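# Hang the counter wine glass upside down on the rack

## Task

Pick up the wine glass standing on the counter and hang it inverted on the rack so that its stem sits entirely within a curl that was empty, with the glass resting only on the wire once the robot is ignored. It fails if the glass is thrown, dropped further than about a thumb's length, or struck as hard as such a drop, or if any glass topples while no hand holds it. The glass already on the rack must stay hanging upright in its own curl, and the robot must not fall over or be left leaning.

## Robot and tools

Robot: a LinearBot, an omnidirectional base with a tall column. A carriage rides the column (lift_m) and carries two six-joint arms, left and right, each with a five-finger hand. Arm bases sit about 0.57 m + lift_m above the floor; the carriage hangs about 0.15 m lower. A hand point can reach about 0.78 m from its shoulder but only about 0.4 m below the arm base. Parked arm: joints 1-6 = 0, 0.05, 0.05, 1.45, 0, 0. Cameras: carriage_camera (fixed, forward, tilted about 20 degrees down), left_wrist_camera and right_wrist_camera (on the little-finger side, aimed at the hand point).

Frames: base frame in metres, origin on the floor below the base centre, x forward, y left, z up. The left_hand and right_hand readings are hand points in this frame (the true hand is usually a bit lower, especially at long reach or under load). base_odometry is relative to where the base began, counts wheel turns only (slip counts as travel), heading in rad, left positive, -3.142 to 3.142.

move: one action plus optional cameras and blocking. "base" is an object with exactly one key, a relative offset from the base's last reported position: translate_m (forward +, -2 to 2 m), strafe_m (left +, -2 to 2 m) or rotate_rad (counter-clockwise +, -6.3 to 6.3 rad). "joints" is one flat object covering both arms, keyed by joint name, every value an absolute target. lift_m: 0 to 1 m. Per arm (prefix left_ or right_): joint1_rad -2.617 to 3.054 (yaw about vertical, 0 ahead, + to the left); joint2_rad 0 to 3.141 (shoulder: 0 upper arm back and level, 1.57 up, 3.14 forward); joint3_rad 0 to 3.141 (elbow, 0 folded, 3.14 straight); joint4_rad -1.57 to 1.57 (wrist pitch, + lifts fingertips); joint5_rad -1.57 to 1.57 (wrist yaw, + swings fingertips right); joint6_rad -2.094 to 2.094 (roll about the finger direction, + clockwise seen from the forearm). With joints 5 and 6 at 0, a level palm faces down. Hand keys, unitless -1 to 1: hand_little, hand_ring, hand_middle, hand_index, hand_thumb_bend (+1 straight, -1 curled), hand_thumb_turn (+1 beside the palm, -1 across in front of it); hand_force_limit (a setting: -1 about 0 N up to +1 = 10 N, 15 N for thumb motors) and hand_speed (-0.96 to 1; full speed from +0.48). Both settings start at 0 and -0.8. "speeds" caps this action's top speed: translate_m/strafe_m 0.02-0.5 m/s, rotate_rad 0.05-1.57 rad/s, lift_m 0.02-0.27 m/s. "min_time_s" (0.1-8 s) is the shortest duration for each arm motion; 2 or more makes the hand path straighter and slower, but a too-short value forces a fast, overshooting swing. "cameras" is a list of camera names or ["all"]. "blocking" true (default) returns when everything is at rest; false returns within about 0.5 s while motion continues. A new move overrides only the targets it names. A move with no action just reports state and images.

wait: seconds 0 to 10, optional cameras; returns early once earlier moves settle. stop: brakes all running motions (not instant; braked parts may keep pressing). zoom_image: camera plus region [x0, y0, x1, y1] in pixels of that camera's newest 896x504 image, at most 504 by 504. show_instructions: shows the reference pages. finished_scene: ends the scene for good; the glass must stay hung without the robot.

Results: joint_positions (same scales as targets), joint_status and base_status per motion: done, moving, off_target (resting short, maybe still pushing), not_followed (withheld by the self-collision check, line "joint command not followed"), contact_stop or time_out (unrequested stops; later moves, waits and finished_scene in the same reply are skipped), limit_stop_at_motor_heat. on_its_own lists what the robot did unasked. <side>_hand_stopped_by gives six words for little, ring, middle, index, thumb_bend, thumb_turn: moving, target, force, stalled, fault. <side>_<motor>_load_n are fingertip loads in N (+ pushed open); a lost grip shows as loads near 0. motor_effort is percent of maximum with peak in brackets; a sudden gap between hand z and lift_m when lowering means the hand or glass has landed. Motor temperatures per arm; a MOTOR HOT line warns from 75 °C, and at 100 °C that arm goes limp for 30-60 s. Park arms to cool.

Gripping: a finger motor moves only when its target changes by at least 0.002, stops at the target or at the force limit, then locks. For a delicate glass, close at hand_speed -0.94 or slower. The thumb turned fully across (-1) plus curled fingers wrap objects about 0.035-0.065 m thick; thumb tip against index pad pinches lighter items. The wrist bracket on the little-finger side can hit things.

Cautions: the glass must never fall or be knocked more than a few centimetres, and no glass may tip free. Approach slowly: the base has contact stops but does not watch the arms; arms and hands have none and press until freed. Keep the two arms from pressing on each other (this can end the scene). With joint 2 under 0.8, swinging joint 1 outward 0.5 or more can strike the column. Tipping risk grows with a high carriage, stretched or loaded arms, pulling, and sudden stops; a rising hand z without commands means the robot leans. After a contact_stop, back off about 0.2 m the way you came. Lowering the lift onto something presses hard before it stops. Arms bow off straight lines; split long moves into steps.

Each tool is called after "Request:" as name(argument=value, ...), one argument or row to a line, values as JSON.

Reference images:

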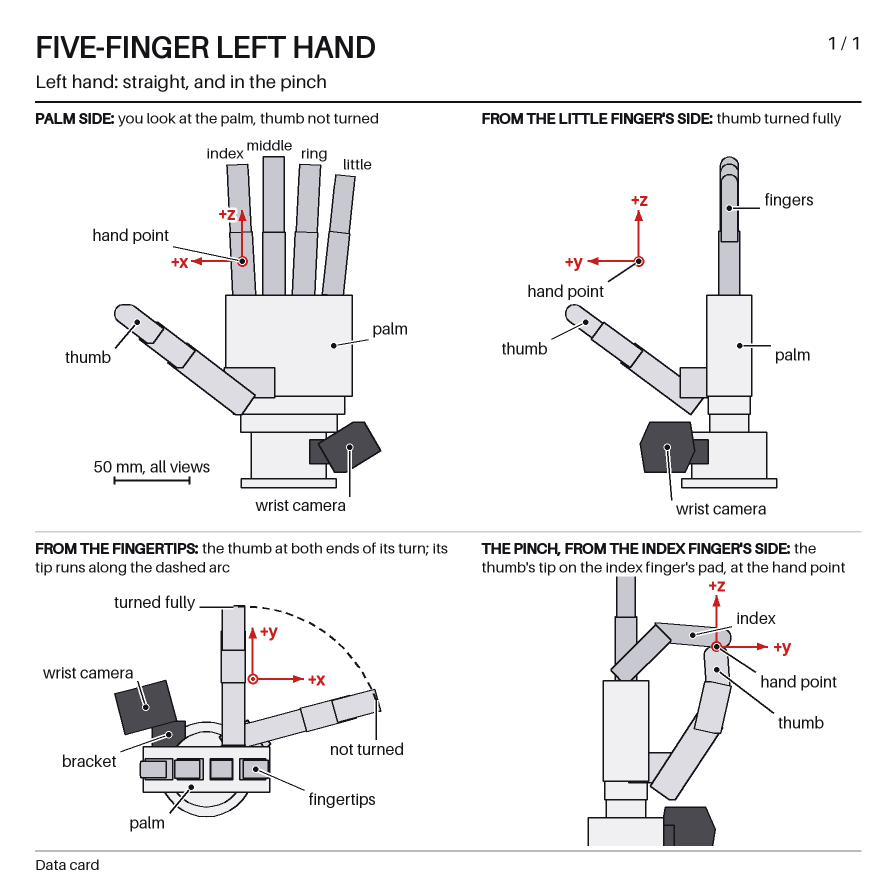

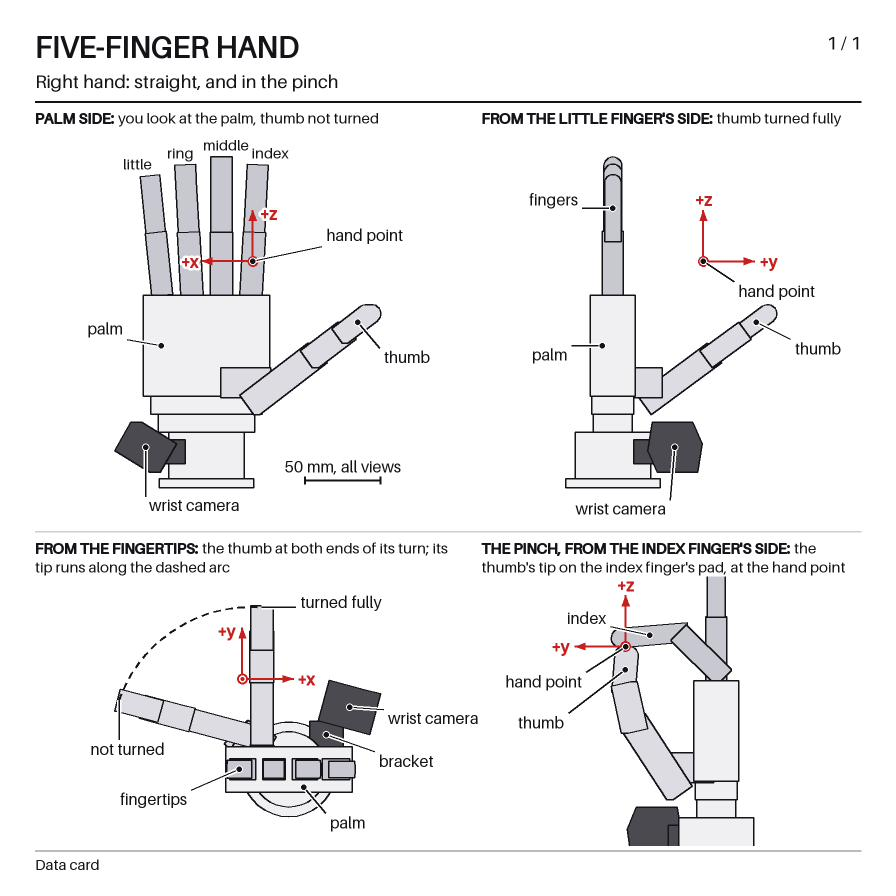

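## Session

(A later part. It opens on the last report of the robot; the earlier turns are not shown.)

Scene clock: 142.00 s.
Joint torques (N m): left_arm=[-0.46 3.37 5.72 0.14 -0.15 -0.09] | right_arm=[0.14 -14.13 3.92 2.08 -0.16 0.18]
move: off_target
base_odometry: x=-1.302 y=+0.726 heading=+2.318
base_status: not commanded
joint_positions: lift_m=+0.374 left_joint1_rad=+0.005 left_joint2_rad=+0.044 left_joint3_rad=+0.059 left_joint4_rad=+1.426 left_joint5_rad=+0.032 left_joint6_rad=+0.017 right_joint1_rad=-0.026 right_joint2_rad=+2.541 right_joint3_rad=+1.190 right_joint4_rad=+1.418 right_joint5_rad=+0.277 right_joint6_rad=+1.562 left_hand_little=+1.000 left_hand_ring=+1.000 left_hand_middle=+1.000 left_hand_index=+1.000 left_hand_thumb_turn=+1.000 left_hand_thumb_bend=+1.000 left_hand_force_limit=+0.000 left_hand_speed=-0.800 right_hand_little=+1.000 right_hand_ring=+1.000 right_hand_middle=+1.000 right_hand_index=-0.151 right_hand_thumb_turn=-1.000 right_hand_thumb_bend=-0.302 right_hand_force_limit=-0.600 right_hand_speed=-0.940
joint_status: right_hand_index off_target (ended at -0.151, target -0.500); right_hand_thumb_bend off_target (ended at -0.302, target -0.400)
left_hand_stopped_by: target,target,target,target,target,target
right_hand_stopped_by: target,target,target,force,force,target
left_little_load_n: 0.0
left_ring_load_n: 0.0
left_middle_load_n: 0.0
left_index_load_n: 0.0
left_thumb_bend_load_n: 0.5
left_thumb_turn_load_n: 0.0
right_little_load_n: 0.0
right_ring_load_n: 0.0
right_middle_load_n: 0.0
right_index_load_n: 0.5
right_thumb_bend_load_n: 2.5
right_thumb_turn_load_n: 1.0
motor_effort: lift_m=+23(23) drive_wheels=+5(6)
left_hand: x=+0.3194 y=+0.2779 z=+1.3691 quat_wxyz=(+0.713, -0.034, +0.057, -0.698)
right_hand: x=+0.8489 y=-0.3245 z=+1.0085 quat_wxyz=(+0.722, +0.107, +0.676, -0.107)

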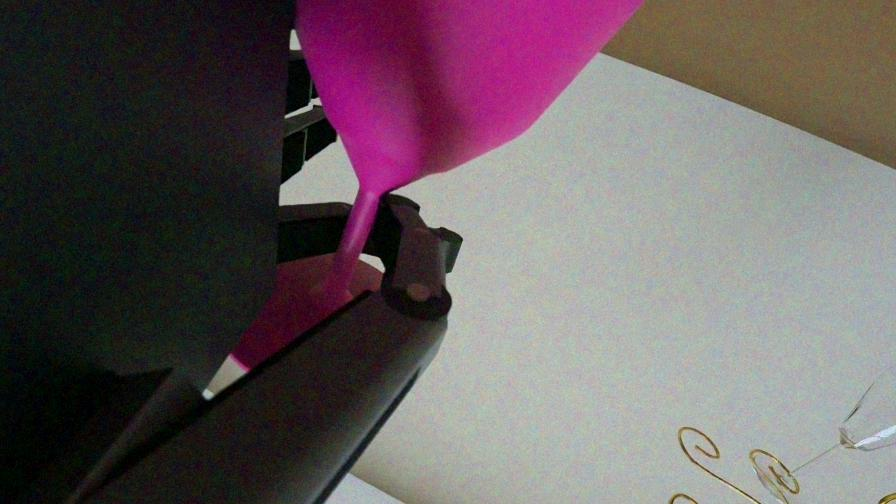

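Request:
move(
  joints={"right_hand_thumb_bend": 0.5, "right_hand_speed": -0.8},
  cameras=[],
)

Request:
move(
  joints={"right_hand_index": 0.6},
  cameras=["right_wrist_camera", "carriage_camera"],
)

Request:
zoom_image(
  camera="carriage_camera",
  region=[460, 230, 620, 390],
)

Scene clock: 145.87 s.
Joint torques (N m): left_arm=[-0.46 3.36 5.72 0.12 -0.14 -0.09] | right_arm=[0.14 -14.13 3.9 2.09 -0.16 0.18]
move: done
base_odometry: x=-1.302 y=+0.726 heading=+2.318
base_status: not commanded
joint_positions: lift_m=+0.374 left_joint1_rad=+0.005 left_joint2_rad=+0.044 left_joint3_rad=+0.059 left_joint4_rad=+1.426 left_joint5_rad=+0.032 left_joint6_rad=+0.017 right_joint1_rad=-0.026 right_joint2_rad=+2.541 right_joint3_rad=+1.190 right_joint4_rad=+1.416 right_joint5_rad=+0.276 right_joint6_rad=+1.562 left_hand_little=+1.000 left_hand_ring=+1.000 left_hand_middle=+1.000 left_hand_index=+1.000 left_hand_thumb_turn=+1.000 left_hand_thumb_bend=+1.000 left_hand_force_limit=+0.000 left_hand_speed=-0.800 right_hand_little=+1.000 right_hand_ring=+1.000 right_hand_middle=+1.000 right_hand_index=-0.151 right_hand_thumb_turn=-1.000 right_hand_thumb_bend=+0.500 right_hand_force_limit=-0.600 right_hand_speed=-0.800
joint_status: all done
left_hand_stopped_by: target,target,target,target,target,target
right_hand_stopped_by: target,target,target,force,target,target
left_little_load_n: 0.0
left_ring_load_n: 0.0
left_middle_load_n: 0.0
left_index_load_n: 0.0
left_thumb_bend_load_n: 0.0
left_thumb_turn_load_n: 0.0
right_little_load_n: 0.0
right_ring_load_n: 0.0
right_middle_load_n: 0.0
right_index_load_n: 0.0
right_thumb_bend_load_n: 0.0
right_thumb_turn_load_n: -0.5
motor_effort: lift_m=+23(23) drive_wheels=+4(5)
left_hand: x=+0.3194 y=+0.2779 z=+1.3691 quat_wxyz=(+0.713, -0.034, +0.057, -0.698)
right_hand: x=+0.8490 y=-0.3244 z=+1.0080 quat_wxyz=(+0.721, +0.106, +0.676, -0.107)

Scene clock: 147.70 s.
Joint torques (N m): left_arm=[-0.42 3.33 5.75 0.13 -0.14 -0.09] | right_arm=[0.14 -14.11 3.9 2.1 -0.16 0.18]
move: done
base_odometry: x=-1.302 y=+0.726 heading=+2.318
base_status: not commanded
joint_positions: lift_m=+0.374 left_joint1_rad=+0.005 left_joint2_rad=+0.044 left_joint3_rad=+0.059 left_joint4_rad=+1.426 left_joint5_rad=+0.032 left_joint6_rad=+0.017 right_joint1_rad=-0.026 right_joint2_rad=+2.541 right_joint3_rad=+1.190 right_joint4_rad=+1.416 right_joint5_rad=+0.276 right_joint6_rad=+1.562 left_hand_little=+1.000 left_hand_ring=+1.000 left_hand_middle=+1.000 left_hand_index=+1.000 left_hand_thumb_turn=+1.000 left_hand_thumb_bend=+1.000 left_hand_force_limit=+0.000 left_hand_speed=-0.800 right_hand_little=+1.000 right_hand_ring=+1.000 right_hand_middle=+1.000 right_hand_index=+0.600 right_hand_thumb_turn=-1.000 right_hand_thumb_bend=+0.500 right_hand_force_limit=-0.600 right_hand_speed=-0.800
joint_status: all done
left_hand_stopped_by: target,target,target,target,target,target
right_hand_stopped_by: target,target,target,target,target,target
left_little_load_n: 0.0
left_ring_load_n: 0.0
left_middle_load_n: 0.0
left_index_load_n: 0.0
left_thumb_bend_load_n: 0.0
left_thumb_turn_load_n: 0.0
right_little_load_n: 0.0
right_ring_load_n: 0.0
right_middle_load_n: 0.0
right_index_load_n: 0.0
right_thumb_bend_load_n: 0.0
right_thumb_turn_load_n: 0.0
motor_effort: lift_m=+23(23) drive_wheels=+3(5)
left_hand: x=+0.3194 y=+0.2779 z=+1.3691 quat_wxyz=(+0.713, -0.034, +0.057, -0.698)
right_hand: x=+0.8490 y=-0.3244 z=+1.0080 quat_wxyz=(+0.721, +0.106, +0.676, -0.107)
pictures: carriage_camera, right_wrist_camera

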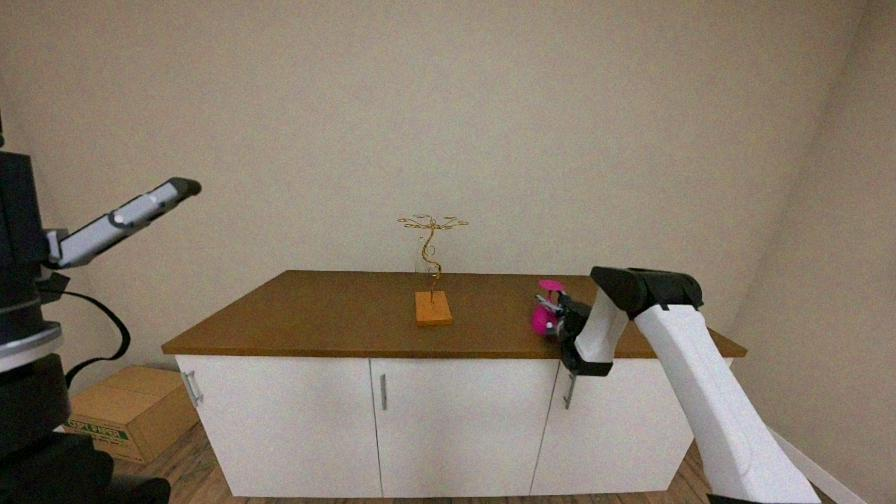

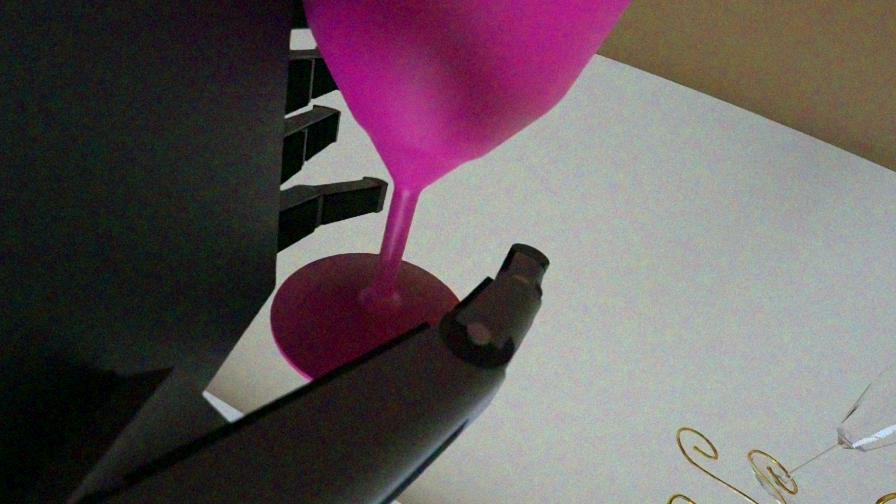

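Scaled by 3.150 from the camera's image (finer frame: 1280x720).

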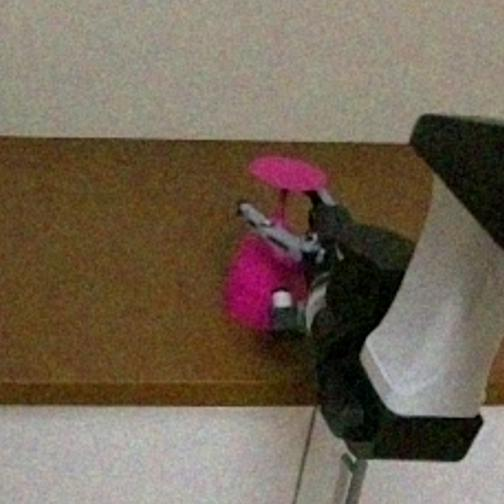

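Request:
move(
  joints={"right_joint1_rad": -0.057},
  min_time_s=1,
  cameras=[],
)

Request:
move(
  joints={"right_joint4_rad": 1.53, "lift_m": 0.341},
  min_time_s=1.5,
  speeds={"lift_m": 0.02},
  cameras=["right_wrist_camera", "carriage_camera"],
)

Request:
zoom_image(
  camera="carriage_camera",
  region=[460, 230, 620, 390],
)

Scene clock: 150.00 s.
Joint torques (N m): left_arm=[-0.5 3.28 5.72 0.14 -0.13 -0.1] | right_arm=[-0.44 -14.16 3.9 2.09 -0.15 0.18]
move: done
base_odometry: x=-1.302 y=+0.726 heading=+2.318
base_status: not commanded
joint_positions: lift_m=+0.374 left_joint1_rad=+0.005 left_joint2_rad=+0.044 left_joint3_rad=+0.059 left_joint4_rad=+1.426 left_joint5_rad=+0.032 left_joint6_rad=+0.017 right_joint1_rad=-0.053 right_joint2_rad=+2.541 right_joint3_rad=+1.190 right_joint4_rad=+1.416 right_joint5_rad=+0.276 right_joint6_rad=+1.562 left_hand_little=+1.000 left_hand_ring=+1.000 left_hand_middle=+1.000 left_hand_index=+1.000 left_hand_thumb_turn=+1.000 left_hand_thumb_bend=+1.000 left_hand_force_limit=+0.000 left_hand_speed=-0.800 right_hand_little=+1.000 right_hand_ring=+1.000 right_hand_middle=+1.000 right_hand_index=+0.600 right_hand_thumb_turn=-1.000 right_hand_thumb_bend=+0.500 right_hand_force_limit=-0.600 right_hand_speed=-0.800
joint_status: all done
left_hand_stopped_by: target,target,target,target,target,target
right_hand_stopped_by: target,target,target,target,target,target
left_little_load_n: 0.0
left_ring_load_n: 0.0
left_middle_load_n: 0.0
left_index_load_n: 0.0
left_thumb_bend_load_n: 0.0
left_thumb_turn_load_n: 0.0
right_little_load_n: 0.0
right_ring_load_n: 0.0
right_middle_load_n: 0.5
right_index_load_n: 0.0
right_thumb_bend_load_n: 0.0
right_thumb_turn_load_n: 0.0
motor_effort: lift_m=+23(23) drive_wheels=+3(5)
left_hand: x=+0.3194 y=+0.2779 z=+1.3691 quat_wxyz=(+0.713, -0.034, +0.057, -0.698)
right_hand: x=+0.8484 y=-0.3413 z=+1.0080 quat_wxyz=(+0.720, +0.115, +0.675, -0.117)

Scene clock: 152.07 s.
Joint torques (N m): left_arm=[-0.55 3.37 5.89 0.14 -0.15 -0.1] | right_arm=[-0.44 -14.05 3.96 2.21 -0.16 0.18]
move: done
base_odometry: x=-1.302 y=+0.726 heading=+2.318
base_status: not commanded
joint_positions: lift_m=+0.341 left_joint1_rad=+0.005 left_joint2_rad=+0.044 left_joint3_rad=+0.059 left_joint4_rad=+1.426 left_joint5_rad=+0.032 left_joint6_rad=+0.017 right_joint1_rad=-0.053 right_joint2_rad=+2.541 right_joint3_rad=+1.190 right_joint4_rad=+1.515 right_joint5_rad=+0.276 right_joint6_rad=+1.562 left_hand_little=+1.000 left_hand_ring=+1.000 left_hand_middle=+1.000 left_hand_index=+1.000 left_hand_thumb_turn=+1.000 left_hand_thumb_bend=+1.000 left_hand_force_limit=+0.000 left_hand_speed=-0.800 right_hand_little=+1.000 right_hand_ring=+1.000 right_hand_middle=+1.000 right_hand_index=+0.600 right_hand_thumb_turn=-1.000 right_hand_thumb_bend=+0.500 right_hand_force_limit=-0.600 right_hand_speed=-0.800
joint_status: all done
left_hand_stopped_by: target,target,target,target,target,target
right_hand_stopped_by: target,target,target,target,target,target
left_little_load_n: 0.5
left_ring_load_n: 0.0
left_middle_load_n: 0.0
left_index_load_n: 0.0
left_thumb_bend_load_n: 0.0
left_thumb_turn_load_n: 0.0
right_little_load_n: 0.5
right_ring_load_n: -0.5
right_middle_load_n: 0.0
right_index_load_n: 0.0
right_thumb_bend_load_n: 0.0
right_thumb_turn_load_n: 0.0
motor_effort: lift_m=+21(21) drive_wheels=+1(5)
left_hand: x=+0.3196 y=+0.2779 z=+1.3363 quat_wxyz=(+0.713, -0.034, +0.057, -0.698)
right_hand: x=+0.8424 y=-0.3410 z=+1.0021 quat_wxyz=(+0.752, +0.119, +0.638, -0.112)
pictures: carriage_camera, right_wrist_camera

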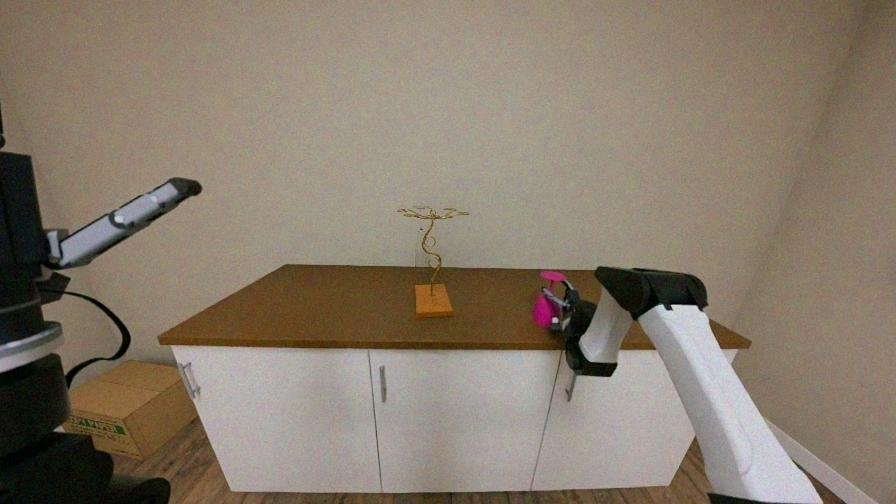

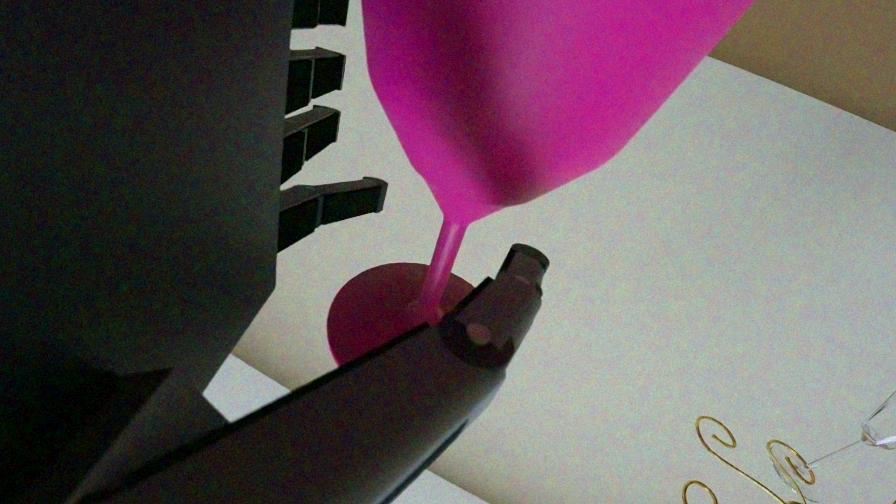

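Scaled by 3.150 from the camera's image (finer frame: 1280x720).

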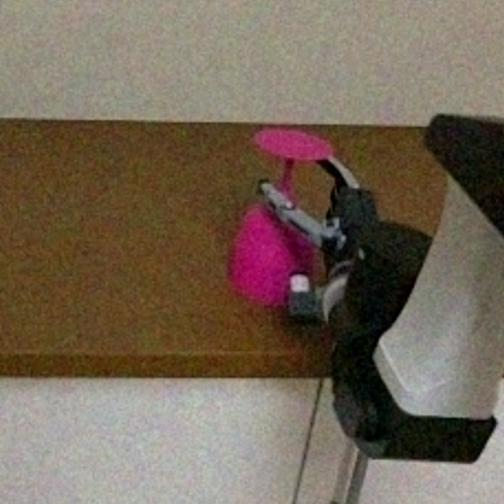

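Request:
move(
  base={"translate_m": -0.005},
  speeds={"translate_m": 0.02},
  cameras=[],
)

Request:
move(
  joints={"right_hand_index": 0.0, "right_hand_speed": -0.9},
  cameras=["right_wrist_camera"],
)

Request:
zoom_image(
  camera="right_wrist_camera",
  region=[350, 150, 550, 350],
)

Scene clock: 157.17 s.
Joint torques (N m): left_arm=[-0.44 3.25 5.78 0.14 -0.13 -0.08] | right_arm=[-0.4 -14.13 3.89 2.21 -0.18 0.18]
move: done
base_odometry: x=-1.299 y=+0.723 heading=+2.318
base_status: done
joint_positions: lift_m=+0.341 left_joint1_rad=+0.005 left_joint2_rad=+0.044 left_joint3_rad=+0.059 left_joint4_rad=+1.429 left_joint5_rad=+0.032 left_joint6_rad=+0.017 right_joint1_rad=-0.054 right_joint2_rad=+2.541 right_joint3_rad=+1.190 right_joint4_rad=+1.517 right_joint5_rad=+0.276 right_joint6_rad=+1.562 left_hand_little=+1.000 left_hand_ring=+1.000 left_hand_middle=+1.000 left_hand_index=+1.000 left_hand_thumb_turn=+1.000 left_hand_thumb_bend=+1.000 left_hand_force_limit=+0.000 left_hand_speed=-0.800 right_hand_little=+1.000 right_hand_ring=+1.000 right_hand_middle=+1.000 right_hand_index=+0.600 right_hand_thumb_turn=-1.000 right_hand_thumb_bend=+0.500 right_hand_force_limit=-0.600 right_hand_speed=-0.800
joint_status: not commanded
left_hand_stopped_by: target,target,target,target,target,target
right_hand_stopped_by: target,target,target,target,target,target
left_little_load_n: 0.0
left_ring_load_n: 0.0
left_middle_load_n: 0.0
left_index_load_n: 0.0
left_thumb_bend_load_n: 0.0
left_thumb_turn_load_n: 0.0
right_little_load_n: 0.0
right_ring_load_n: 0.0
right_middle_load_n: 0.0
right_index_load_n: 0.0
right_thumb_bend_load_n: 0.0
right_thumb_turn_load_n: 0.0
motor_effort: lift_m=+21(21) drive_wheels=+2(9)
left_hand: x=+0.3189 y=+0.2779 z=+1.3366 quat_wxyz=(+0.713, -0.033, +0.056, -0.698)
right_hand: x=+0.8422 y=-0.3412 z=+1.0028 quat_wxyz=(+0.753, +0.119, +0.637, -0.113)

Scene clock: 159.80 s.
Joint torques (N m): left_arm=[-0.43 3.34 5.83 0.16 -0.14 -0.1] | right_arm=[-0.4 -14.06 3.86 2.21 -0.17 0.18]
move: done
base_odometry: x=-1.299 y=+0.723 heading=+2.318
base_status: not commanded
joint_positions: lift_m=+0.341 left_joint1_rad=+0.005 left_joint2_rad=+0.044 left_joint3_rad=+0.059 left_joint4_rad=+1.428 left_joint5_rad=+0.032 left_joint6_rad=+0.017 right_joint1_rad=-0.054 right_joint2_rad=+2.541 right_joint3_rad=+1.190 right_joint4_rad=+1.517 right_joint5_rad=+0.276 right_joint6_rad=+1.562 left_hand_little=+1.000 left_hand_ring=+1.000 left_hand_middle=+1.000 left_hand_index=+1.000 left_hand_thumb_turn=+1.000 left_hand_thumb_bend=+1.000 left_hand_force_limit=+0.000 left_hand_speed=-0.800 right_hand_little=+1.000 right_hand_ring=+1.000 right_hand_middle=+1.000 right_hand_index=+0.000 right_hand_thumb_turn=-1.000 right_hand_thumb_bend=+0.500 right_hand_force_limit=-0.600 right_hand_speed=-0.900
joint_status: all done
left_hand_stopped_by: target,target,target,target,target,target
right_hand_stopped_by: target,target,target,target,target,target
left_little_load_n: 0.0
left_ring_load_n: 0.0
left_middle_load_n: 0.0
left_index_load_n: 0.0
left_thumb_bend_load_n: 0.0
left_thumb_turn_load_n: 0.0
right_little_load_n: 0.0
right_ring_load_n: 0.0
right_middle_load_n: 0.0
right_index_load_n: 0.0
right_thumb_bend_load_n: 0.0
right_thumb_turn_load_n: 0.0
motor_effort: lift_m=+21(21) drive_wheels=+2(4)
left_hand: x=+0.3191 y=+0.2779 z=+1.3365 quat_wxyz=(+0.713, -0.034, +0.056, -0.698)
right_hand: x=+0.8422 y=-0.3412 z=+1.0028 quat_wxyz=(+0.753, +0.119, +0.637, -0.113)

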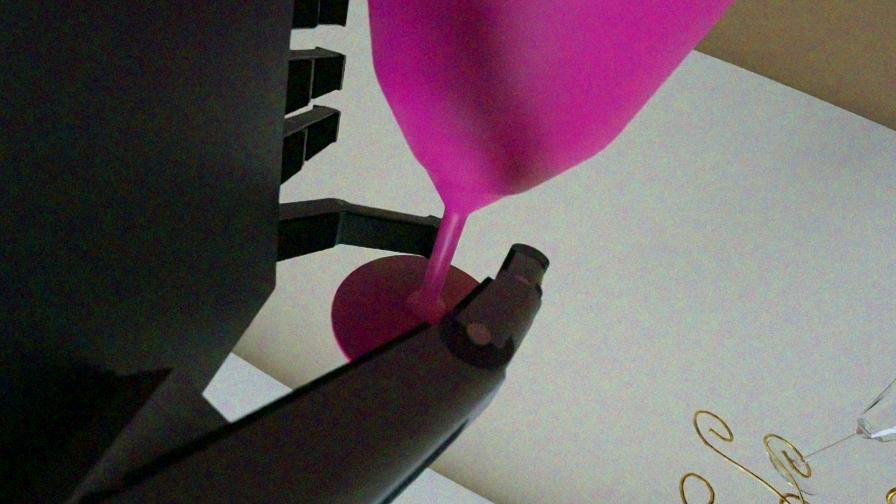

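Scaled by 2.520 from the camera's image (finer frame: 1280x720).

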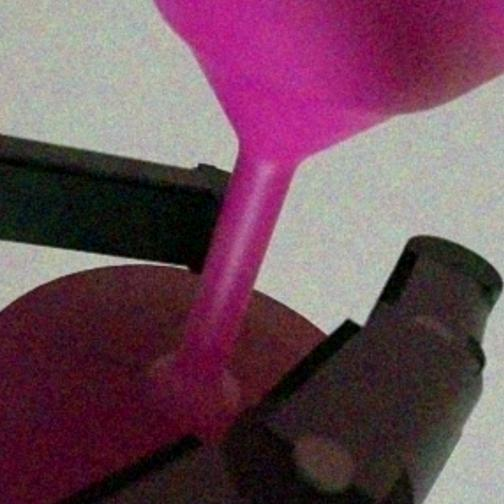

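Request:
move(
  joints={"right_hand_thumb_bend": 0.08, "right_hand_speed": -0.9},
  cameras=["right_wrist_camera"],
)

Request:
zoom_image(
  camera="right_wrist_camera",
  region=[350, 150, 550, 350],
)

Scene clock: 163.40 s.
Joint torques (N m): left_arm=[-0.49 3.37 5.81 0.12 -0.14 -0.09] | right_arm=[-0.4 -14.08 3.86 2.21 -0.17 0.18]
move: done
base_odometry: x=-1.299 y=+0.723 heading=+2.318
base_status: not commanded
joint_positions: lift_m=+0.341 left_joint1_rad=+0.005 left_joint2_rad=+0.044 left_joint3_rad=+0.059 left_joint4_rad=+1.428 left_joint5_rad=+0.032 left_joint6_rad=+0.017 right_joint1_rad=-0.054 right_joint2_rad=+2.541 right_joint3_rad=+1.190 right_joint4_rad=+1.517 right_joint5_rad=+0.276 right_joint6_rad=+1.562 left_hand_little=+1.000 left_hand_ring=+1.000 left_hand_middle=+1.000 left_hand_index=+1.000 left_hand_thumb_turn=+1.000 left_hand_thumb_bend=+1.000 left_hand_force_limit=+0.000 left_hand_speed=-0.800 right_hand_little=+1.000 right_hand_ring=+1.000 right_hand_middle=+1.000 right_hand_index=+0.000 right_hand_thumb_turn=-1.000 right_hand_thumb_bend=+0.080 right_hand_force_limit=-0.600 right_hand_speed=-0.900
joint_status: all done
left_hand_stopped_by: target,target,target,target,target,target
right_hand_stopped_by: target,target,target,target,target,target
left_little_load_n: 0.0
left_ring_load_n: 0.0
left_middle_load_n: 0.0
left_index_load_n: 0.0
left_thumb_bend_load_n: 0.0
left_thumb_turn_load_n: 0.0
right_little_load_n: 0.0
right_ring_load_n: 0.0
right_middle_load_n: 0.0
right_index_load_n: 0.0
right_thumb_bend_load_n: 0.5
right_thumb_turn_load_n: 0.0
motor_effort: lift_m=+21(21) drive_wheels=+3(4)
left_hand: x=+0.3191 y=+0.2779 z=+1.3365 quat_wxyz=(+0.713, -0.034, +0.056, -0.698)
right_hand: x=+0.8422 y=-0.3412 z=+1.0028 quat_wxyz=(+0.753, +0.119, +0.637, -0.113)

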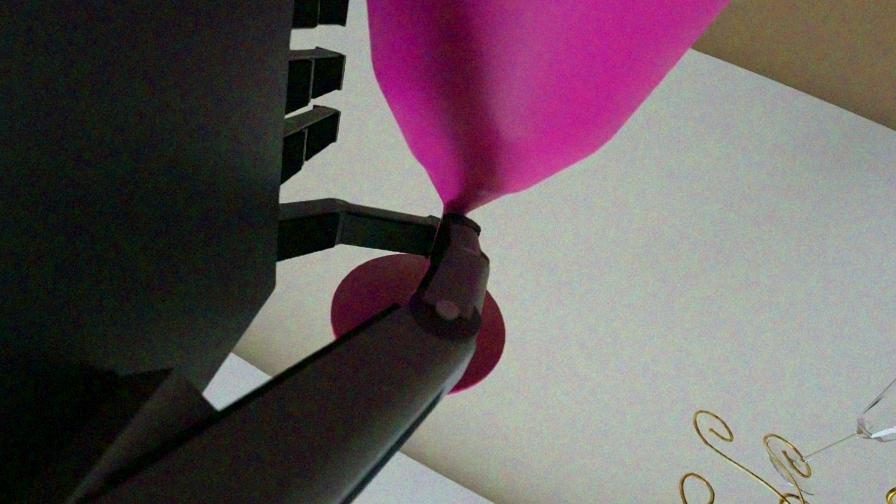

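Scaled by 2.520 from the camera's image (finer frame: 1280x720).

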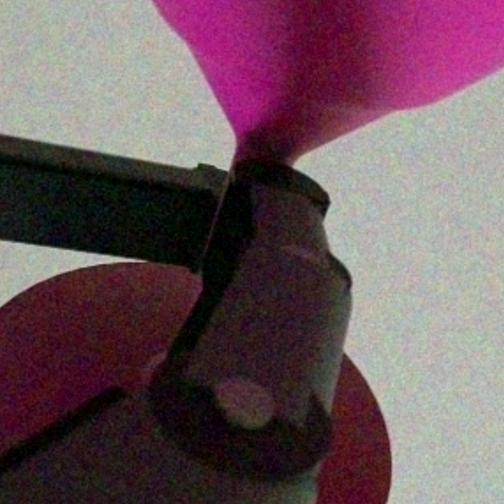

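Request:
move(
  joints={"right_hand_index": -0.4, "right_hand_speed": -0.94, "right_hand_force_limit": -0.6},
  cameras=["right_wrist_camera"],
)

Request:
zoom_image(
  camera="right_wrist_camera",
  region=[350, 150, 550, 350],
)

Scene clock: 165.30 s.
Joint torques (N m): left_arm=[-0.43 3.4 5.74 0.12 -0.14 -0.1] | right_arm=[-0.4 -14.08 3.86 2.2 -0.17 0.17]
move: off_target
base_odometry: x=-1.299 y=+0.723 heading=+2.318
base_status: not commanded
joint_positions: lift_m=+0.341 left_joint1_rad=+0.005 left_joint2_rad=+0.044 left_joint3_rad=+0.059 left_joint4_rad=+1.428 left_joint5_rad=+0.032 left_joint6_rad=+0.017 right_joint1_rad=-0.054 right_joint2_rad=+2.541 right_joint3_rad=+1.190 right_joint4_rad=+1.517 right_joint5_rad=+0.276 right_joint6_rad=+1.563 left_hand_little=+1.000 left_hand_ring=+1.000 left_hand_middle=+1.000 left_hand_index=+1.000 left_hand_thumb_turn=+1.000 left_hand_thumb_bend=+1.000 left_hand_force_limit=+0.000 left_hand_speed=-0.800 right_hand_little=+1.000 right_hand_ring=+1.000 right_hand_middle=+1.000 right_hand_index=-0.067 right_hand_thumb_turn=-1.000 right_hand_thumb_bend=+0.080 right_hand_force_limit=-0.600 right_hand_speed=-0.940
joint_status: right_hand_index off_target (ended at -0.067, target -0.400); the others done
left_hand_stopped_by: target,target,target,target,target,target
right_hand_stopped_by: target,target,target,force,target,target
left_little_load_n: 0.0
left_ring_load_n: 0.0
left_middle_load_n: 0.0
left_index_load_n: 0.0
left_thumb_bend_load_n: 0.0
left_thumb_turn_load_n: 0.0
right_little_load_n: 0.0
right_ring_load_n: 0.0
right_middle_load_n: 0.0
right_index_load_n: 2.0
right_thumb_bend_load_n: 1.0
right_thumb_turn_load_n: 0.0
motor_effort: lift_m=+21(21) drive_wheels=+3(5)
left_hand: x=+0.3191 y=+0.2779 z=+1.3365 quat_wxyz=(+0.713, -0.034, +0.056, -0.698)
right_hand: x=+0.8421 y=-0.3412 z=+1.0029 quat_wxyz=(+0.753, +0.120, +0.637, -0.112)

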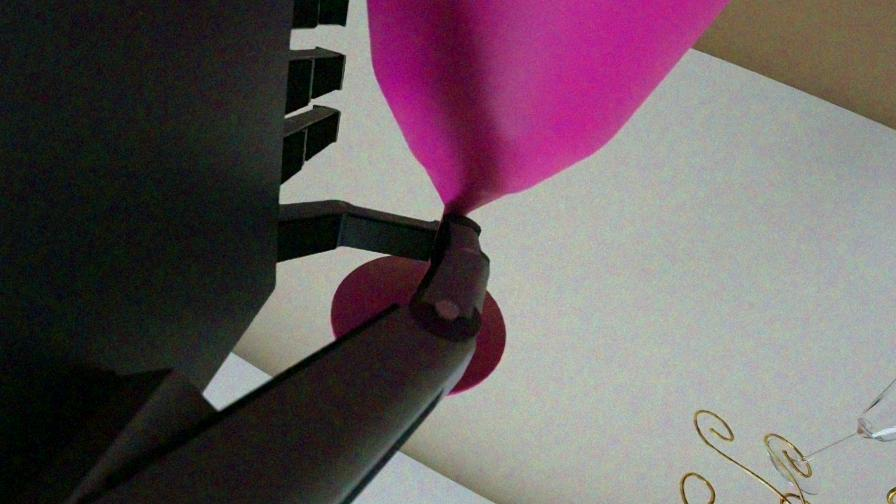

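Scaled by 2.520 from the camera's image (finer frame: 1280x720).

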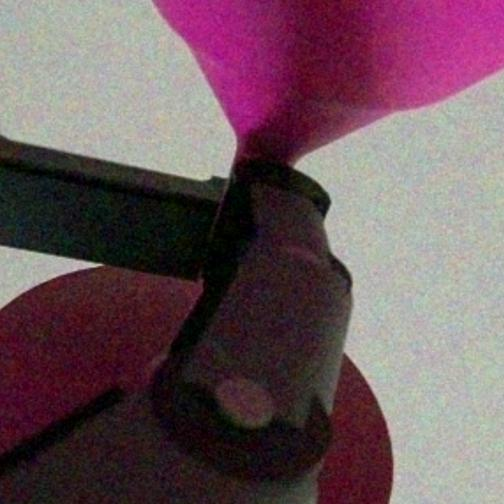

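Request:
move(
  joints={"right_hand_index": -0.5, "right_hand_thumb_bend": -0.3, "right_hand_force_limit": -0.1},
  cameras=["right_wrist_camera"],
)

Request:
zoom_image(
  camera="right_wrist_camera",
  region=[350, 150, 550, 350],
)

Scene clock: 170.33 s.
Joint torques (N m): left_arm=[-0.53 3.34 5.78 0.12 -0.16 -0.1] | right_arm=[-0.4 -14.08 3.86 2.13 -0.17 0.13]
move: off_target
base_odometry: x=-1.299 y=+0.723 heading=+2.318
base_status: not commanded
joint_positions: lift_m=+0.341 left_joint1_rad=+0.005 left_joint2_rad=+0.044 left_joint3_rad=+0.059 left_joint4_rad=+1.428 left_joint5_rad=+0.032 left_joint6_rad=+0.017 right_joint1_rad=-0.054 right_joint2_rad=+2.541 right_joint3_rad=+1.190 right_joint4_rad=+1.524 right_joint5_rad=+0.276 right_joint6_rad=+1.566 left_hand_little=+1.000 left_hand_ring=+1.000 left_hand_middle=+1.000 left_hand_index=+1.000 left_hand_thumb_turn=+1.000 left_hand_thumb_bend=+1.000 left_hand_force_limit=+0.000 left_hand_speed=-0.800 right_hand_little=+1.000 right_hand_ring=+1.000 right_hand_middle=+1.000 right_hand_index=-0.082 right_hand_thumb_turn=-1.000 right_hand_thumb_bend=-0.300 right_hand_force_limit=-0.100 right_hand_speed=-0.940
joint_status: right_hand_index off_target (ended at -0.082, target -0.500); the others done
left_hand_stopped_by: target,target,target,target,target,target
right_hand_stopped_by: target,target,target,force,target,target
left_little_load_n: 0.0
left_ring_load_n: 0.0
left_middle_load_n: 0.0
left_index_load_n: 0.0
left_thumb_bend_load_n: 0.0
left_thumb_turn_load_n: 0.0
right_little_load_n: 0.0
right_ring_load_n: 0.0
right_middle_load_n: 0.0
right_index_load_n: 0.0
right_thumb_bend_load_n: 0.0
right_thumb_turn_load_n: 0.0
motor_effort: lift_m=+21(21) drive_wheels=+2(5)
left_hand: x=+0.3191 y=+0.2779 z=+1.3365 quat_wxyz=(+0.713, -0.034, +0.056, -0.698)
right_hand: x=+0.8416 y=-0.3412 z=+1.0048 quat_wxyz=(+0.755, +0.121, +0.635, -0.111)

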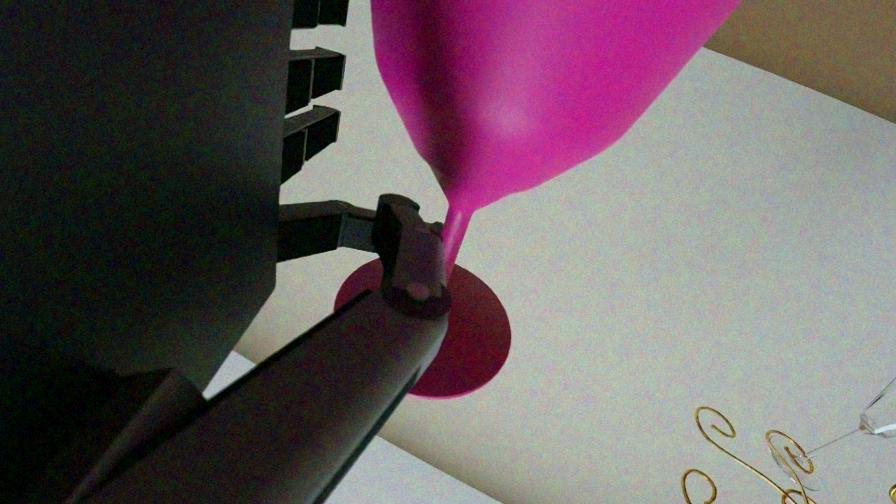

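Scaled by 2.520 from the camera's image (finer frame: 1280x720).

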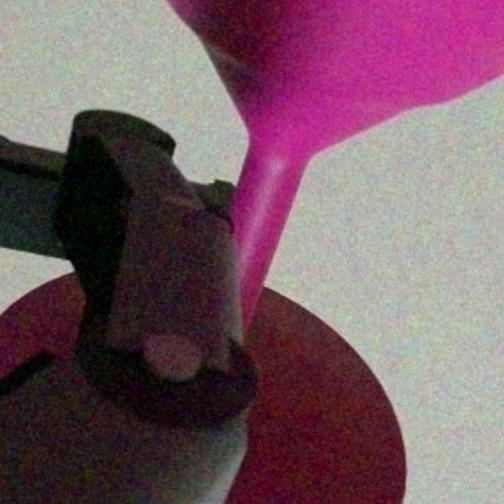

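Request:
move(
  joints={"right_hand_index": 0.6, "right_hand_speed": -0.8},
  cameras=[],
)

Request:
move(
  base={"translate_m": -0.03},
  speeds={"translate_m": 0.03},
  cameras=[],
)

Request:
move(
  joints={"right_hand_thumb_bend": 0.5},
  cameras=["right_wrist_camera"],
)

Scene clock: 172.70 s.
Joint torques (N m): left_arm=[-0.44 3.33 5.78 0.11 -0.14 -0.09] | right_arm=[-0.4 -14.08 3.86 2.13 -0.17 0.13]
move: done
base_odometry: x=-1.299 y=+0.723 heading=+2.318
base_status: not commanded
joint_positions: lift_m=+0.341 left_joint1_rad=+0.005 left_joint2_rad=+0.044 left_joint3_rad=+0.059 left_joint4_rad=+1.428 left_joint5_rad=+0.032 left_joint6_rad=+0.017 right_joint1_rad=-0.054 right_joint2_rad=+2.541 right_joint3_rad=+1.190 right_joint4_rad=+1.524 right_joint5_rad=+0.276 right_joint6_rad=+1.566 left_hand_little=+1.000 left_hand_ring=+1.000 left_hand_middle=+1.000 left_hand_index=+1.000 left_hand_thumb_turn=+1.000 left_hand_thumb_bend=+1.000 left_hand_force_limit=+0.000 left_hand_speed=-0.800 right_hand_little=+1.000 right_hand_ring=+1.000 right_hand_middle=+1.000 right_hand_index=+0.600 right_hand_thumb_turn=-1.000 right_hand_thumb_bend=-0.300 right_hand_force_limit=-0.100 right_hand_speed=-0.800
joint_status: all done
left_hand_stopped_by: target,target,target,target,target,target
right_hand_stopped_by: target,target,target,target,target,target
left_little_load_n: 0.0
left_ring_load_n: 0.0
left_middle_load_n: 0.0
left_index_load_n: 0.0
left_thumb_bend_load_n: 0.0
left_thumb_turn_load_n: 0.0
right_little_load_n: 0.0
right_ring_load_n: 0.0
right_middle_load_n: 0.0
right_index_load_n: 0.0
right_thumb_bend_load_n: 0.0
right_thumb_turn_load_n: 0.0
motor_effort: lift_m=+21(21) drive_wheels=+1(4)
left_hand: x=+0.3191 y=+0.2779 z=+1.3365 quat_wxyz=(+0.713, -0.034, +0.056, -0.698)
right_hand: x=+0.8416 y=-0.3412 z=+1.0048 quat_wxyz=(+0.755, +0.121, +0.635, -0.111)

Scene clock: 174.20 s.
Joint torques (N m): left_arm=[-0.39 3.48 6.02 0.12 -0.15 -0.09] | right_arm=[-0.4 -14.05 3.86 2.22 -0.16 0.13]
move: done
base_odometry: x=-1.278 y=+0.701 heading=+2.318
base_status: done
joint_positions: lift_m=+0.341 left_joint1_rad=+0.005 left_joint2_rad=+0.044 left_joint3_rad=+0.059 left_joint4_rad=+1.428 left_joint5_rad=+0.032 left_joint6_rad=+0.017 right_joint1_rad=-0.054 right_joint2_rad=+2.541 right_joint3_rad=+1.190 right_joint4_rad=+1.523 right_joint5_rad=+0.276 right_joint6_rad=+1.566 left_hand_little=+1.000 left_hand_ring=+1.000 left_hand_middle=+1.000 left_hand_index=+1.000 left_hand_thumb_turn=+1.000 left_hand_thumb_bend=+1.000 left_hand_force_limit=+0.000 left_hand_speed=-0.800 right_hand_little=+1.000 right_hand_ring=+1.000 right_hand_middle=+1.000 right_hand_index=+0.600 right_hand_thumb_turn=-1.000 right_hand_thumb_bend=-0.300 right_hand_force_limit=-0.100 right_hand_speed=-0.800
joint_status: not commanded
left_hand_stopped_by: target,target,target,target,target,target
right_hand_stopped_by: target,target,target,target,target,target
left_little_load_n: 0.0
left_ring_load_n: 0.0
left_middle_load_n: 0.0
left_index_load_n: 0.0
left_thumb_bend_load_n: 0.0
left_thumb_turn_load_n: 0.0
right_little_load_n: 0.0
right_ring_load_n: 0.0
right_middle_load_n: 0.0
right_index_load_n: 0.0
right_thumb_bend_load_n: 0.0
right_thumb_turn_load_n: 0.0
motor_effort: lift_m=+20(21) drive_wheels=+2(7)
left_hand: x=+0.3191 y=+0.2779 z=+1.3365 quat_wxyz=(+0.713, -0.034, +0.056, -0.698)
right_hand: x=+0.8417 y=-0.3412 z=+1.0046 quat_wxyz=(+0.755, +0.121, +0.635, -0.111)

Scene clock: 177.47 s.
Joint torques (N m): left_arm=[-0.5 3.34 5.79 0.11 -0.13 -0.09] | right_arm=[-0.42 -14.09 3.86 2.14 -0.17 0.13]
move: done
base_odometry: x=-1.278 y=+0.701 heading=+2.318
base_status: not commanded
joint_positions: lift_m=+0.341 left_joint1_rad=+0.005 left_joint2_rad=+0.044 left_joint3_rad=+0.059 left_joint4_rad=+1.428 left_joint5_rad=+0.032 left_joint6_rad=+0.017 right_joint1_rad=-0.054 right_joint2_rad=+2.541 right_joint3_rad=+1.190 right_joint4_rad=+1.523 right_joint5_rad=+0.276 right_joint6_rad=+1.566 left_hand_little=+1.000 left_hand_ring=+1.000 left_hand_middle=+1.000 left_hand_index=+1.000 left_hand_thumb_turn=+1.000 left_hand_thumb_bend=+1.000 left_hand_force_limit=+0.000 left_hand_speed=-0.800 right_hand_little=+1.000 right_hand_ring=+1.000 right_hand_middle=+1.000 right_hand_index=+0.600 right_hand_thumb_turn=-1.000 right_hand_thumb_bend=+0.500 right_hand_force_limit=-0.100 right_hand_speed=-0.800
joint_status: all done
left_hand_stopped_by: target,target,target,target,target,target
right_hand_stopped_by: target,target,target,target,target,target
left_little_load_n: 0.0
left_ring_load_n: 0.0
left_middle_load_n: 0.0
left_index_load_n: 0.0
left_thumb_bend_load_n: 0.0
left_thumb_turn_load_n: 0.0
right_little_load_n: 0.0
right_ring_load_n: 0.0
right_middle_load_n: 0.0
right_index_load_n: 0.0
right_thumb_bend_load_n: 0.0
right_thumb_turn_load_n: 0.0
motor_effort: lift_m=+21(21) drive_wheels=+3(6)
left_hand: x=+0.3191 y=+0.2779 z=+1.3365 quat_wxyz=(+0.713, -0.034, +0.056, -0.698)
right_hand: x=+0.8417 y=-0.3412 z=+1.0046 quat_wxyz=(+0.755, +0.121, +0.635, -0.111)

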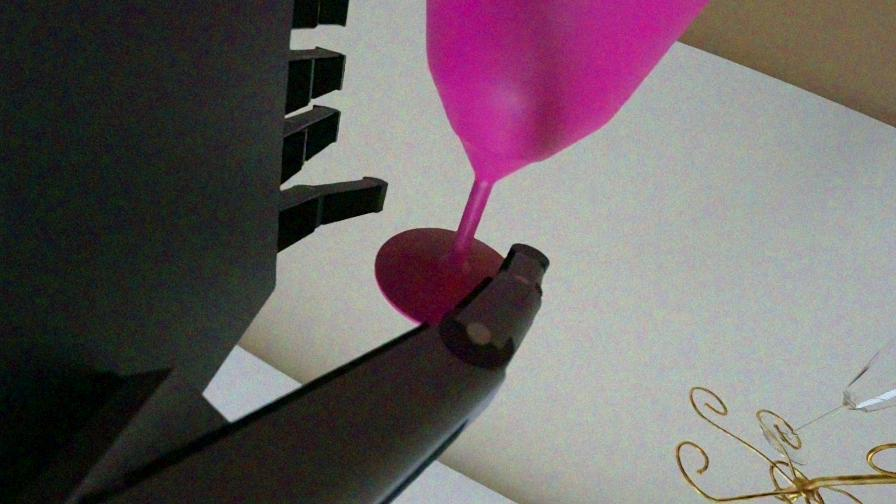

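Request:
move(
  base={"translate_m": 0.034},
  speeds={"translate_m": 0.03},
  cameras=["right_wrist_camera"],
)

Scene clock: 179.50 s.
Joint torques (N m): left_arm=[-0.49 3.26 5.75 0.11 -0.14 -0.1] | right_arm=[-0.42 -14.05 3.69 2.16 -0.17 0.13]
move: done
base_odometry: x=-1.302 y=+0.726 heading=+2.318
base_status: done
joint_positions: lift_m=+0.341 left_joint1_rad=+0.005 left_joint2_rad=+0.044 left_joint3_rad=+0.059 left_joint4_rad=+1.428 left_joint5_rad=+0.032 left_joint6_rad=+0.017 right_joint1_rad=-0.054 right_joint2_rad=+2.541 right_joint3_rad=+1.190 right_joint4_rad=+1.523 right_joint5_rad=+0.276 right_joint6_rad=+1.566 left_hand_little=+1.000 left_hand_ring=+1.000 left_hand_middle=+1.000 left_hand_index=+1.000 left_hand_thumb_turn=+1.000 left_hand_thumb_bend=+1.000 left_hand_force_limit=+0.000 left_hand_speed=-0.800 right_hand_little=+1.000 right_hand_ring=+1.000 right_hand_middle=+1.000 right_hand_index=+0.600 right_hand_thumb_turn=-1.000 right_hand_thumb_bend=+0.500 right_hand_force_limit=-0.100 right_hand_speed=-0.800
joint_status: not commanded
left_hand_stopped_by: target,target,target,target,target,target
right_hand_stopped_by: target,target,target,target,target,target
left_little_load_n: 0.0
left_ring_load_n: 0.0
left_middle_load_n: 0.0
left_index_load_n: 0.0
left_thumb_bend_load_n: 0.0
left_thumb_turn_load_n: 0.0
right_little_load_n: 0.0
right_ring_load_n: 0.0
right_middle_load_n: 0.0
right_index_load_n: 0.0
right_thumb_bend_load_n: 0.0
right_thumb_turn_load_n: -0.5
motor_effort: lift_m=+21(21) drive_wheels=+4(10)
left_hand: x=+0.3191 y=+0.2779 z=+1.3365 quat_wxyz=(+0.713, -0.034, +0.056, -0.698)
right_hand: x=+0.8416 y=-0.3412 z=+1.0047 quat_wxyz=(+0.755, +0.121, +0.635, -0.111)

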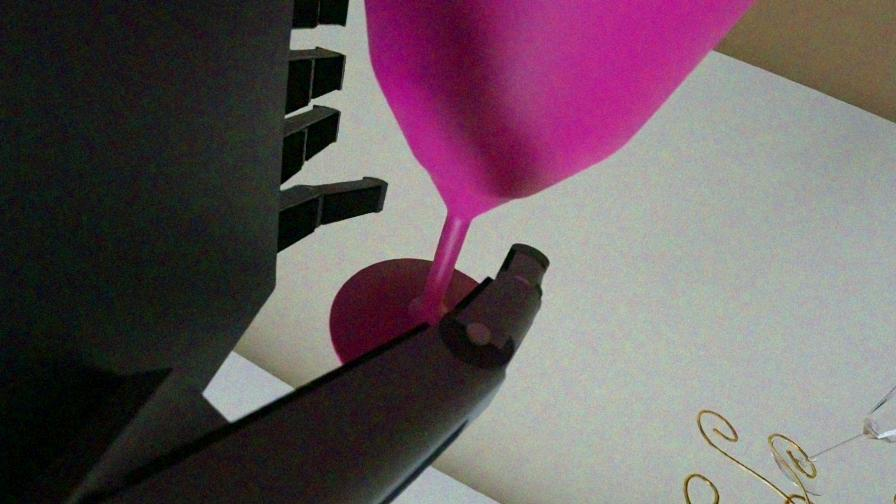

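Request:
move(
  base={"translate_m": -0.004},
  speeds={"translate_m": 0.02},
  joints={"right_hand_index": 0.0, "right_hand_speed": -0.9},
  cameras=[],
)

Request:
move(
  joints={"right_hand_thumb_bend": 0.08, "right_hand_speed": -0.9},
  cameras=["right_wrist_camera"],
)

Request:
zoom_image(
  camera="right_wrist_camera",
  region=[350, 150, 550, 350],
)

Scene clock: 182.37 s.
Joint torques (N m): left_arm=[-0.44 3.25 5.78 0.14 -0.13 -0.09] | right_arm=[-0.42 -14.05 3.89 2.17 -0.17 0.14]
move: done
base_odometry: x=-1.299 y=+0.723 heading=+2.318
base_status: done
joint_positions: lift_m=+0.341 left_joint1_rad=+0.005 left_joint2_rad=+0.044 left_joint3_rad=+0.059 left_joint4_rad=+1.428 left_joint5_rad=+0.032 left_joint6_rad=+0.017 right_joint1_rad=-0.054 right_joint2_rad=+2.541 right_joint3_rad=+1.190 right_joint4_rad=+1.522 right_joint5_rad=+0.276 right_joint6_rad=+1.566 left_hand_little=+1.000 left_hand_ring=+1.000 left_hand_middle=+1.000 left_hand_index=+1.000 left_hand_thumb_turn=+1.000 left_hand_thumb_bend=+1.000 left_hand_force_limit=+0.000 left_hand_speed=-0.800 right_hand_little=+1.000 right_hand_ring=+1.000 right_hand_middle=+1.000 right_hand_index=+0.000 right_hand_thumb_turn=-1.000 right_hand_thumb_bend=+0.500 right_hand_force_limit=-0.100 right_hand_speed=-0.900
joint_status: all done
left_hand_stopped_by: target,target,target,target,target,target
right_hand_stopped_by: target,target,target,target,target,target
left_little_load_n: 0.0
left_ring_load_n: 0.0
left_middle_load_n: 0.0
left_index_load_n: 0.0
left_thumb_bend_load_n: 0.0
left_thumb_turn_load_n: 0.0
right_little_load_n: 0.0
right_ring_load_n: 0.0
right_middle_load_n: 0.0
right_index_load_n: 0.0
right_thumb_bend_load_n: 0.0
right_thumb_turn_load_n: -0.5
motor_effort: lift_m=+20(21) drive_wheels=+1(6)
left_hand: x=+0.3192 y=+0.2779 z=+1.3365 quat_wxyz=(+0.713, -0.034, +0.057, -0.698)
right_hand: x=+0.8417 y=-0.3412 z=+1.0043 quat_wxyz=(+0.755, +0.120, +0.635, -0.111)

Scene clock: 185.77 s.
Joint torques (N m): left_arm=[-0.49 3.34 5.79 0.12 -0.15 -0.09] | right_arm=[-0.4 -14.08 3.86 2.15 -0.17 0.14]
move: done
base_odometry: x=-1.299 y=+0.723 heading=+2.318
base_status: not commanded
joint_positions: lift_m=+0.341 left_joint1_rad=+0.005 left_joint2_rad=+0.044 left_joint3_rad=+0.059 left_joint4_rad=+1.428 left_joint5_rad=+0.032 left_joint6_rad=+0.017 right_joint1_rad=-0.054 right_joint2_rad=+2.541 right_joint3_rad=+1.190 right_joint4_rad=+1.522 right_joint5_rad=+0.276 right_joint6_rad=+1.566 left_hand_little=+1.000 left_hand_ring=+1.000 left_hand_middle=+1.000 left_hand_index=+1.000 left_hand_thumb_turn=+1.000 left_hand_thumb_bend=+1.000 left_hand_force_limit=+0.000 left_hand_speed=-0.800 right_hand_little=+1.000 right_hand_ring=+1.000 right_hand_middle=+1.000 right_hand_index=+0.000 right_hand_thumb_turn=-1.000 right_hand_thumb_bend=+0.080 right_hand_force_limit=-0.100 right_hand_speed=-0.900
joint_status: all done
left_hand_stopped_by: target,target,target,target,target,target
right_hand_stopped_by: target,target,target,target,target,target
left_little_load_n: -0.5
left_ring_load_n: 0.0
left_middle_load_n: 0.0
left_index_load_n: 0.0
left_thumb_bend_load_n: 0.0
left_thumb_turn_load_n: 0.0
right_little_load_n: 0.0
right_ring_load_n: 0.0
right_middle_load_n: 0.0
right_index_load_n: 0.0
right_thumb_bend_load_n: 0.0
right_thumb_turn_load_n: 0.0
motor_effort: lift_m=+21(21) drive_wheels=+3(4)
left_hand: x=+0.3192 y=+0.2779 z=+1.3365 quat_wxyz=(+0.713, -0.034, +0.057, -0.698)
right_hand: x=+0.8417 y=-0.3412 z=+1.0043 quat_wxyz=(+0.755, +0.120, +0.635, -0.111)

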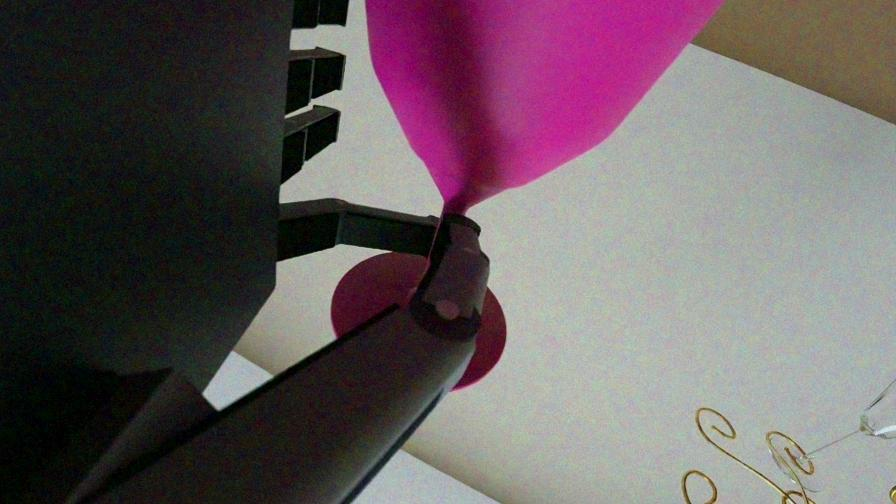

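Scaled by 2.520 from the camera's image (finer frame: 1280x720).

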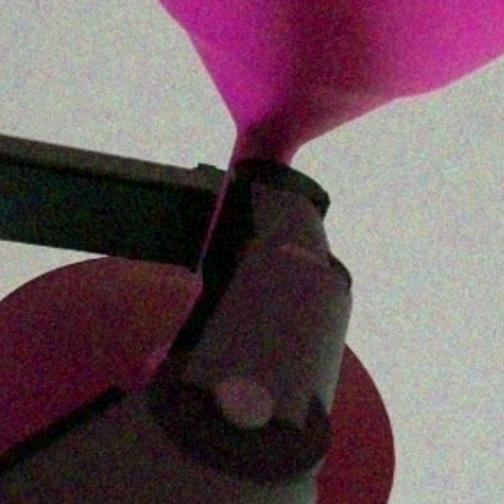

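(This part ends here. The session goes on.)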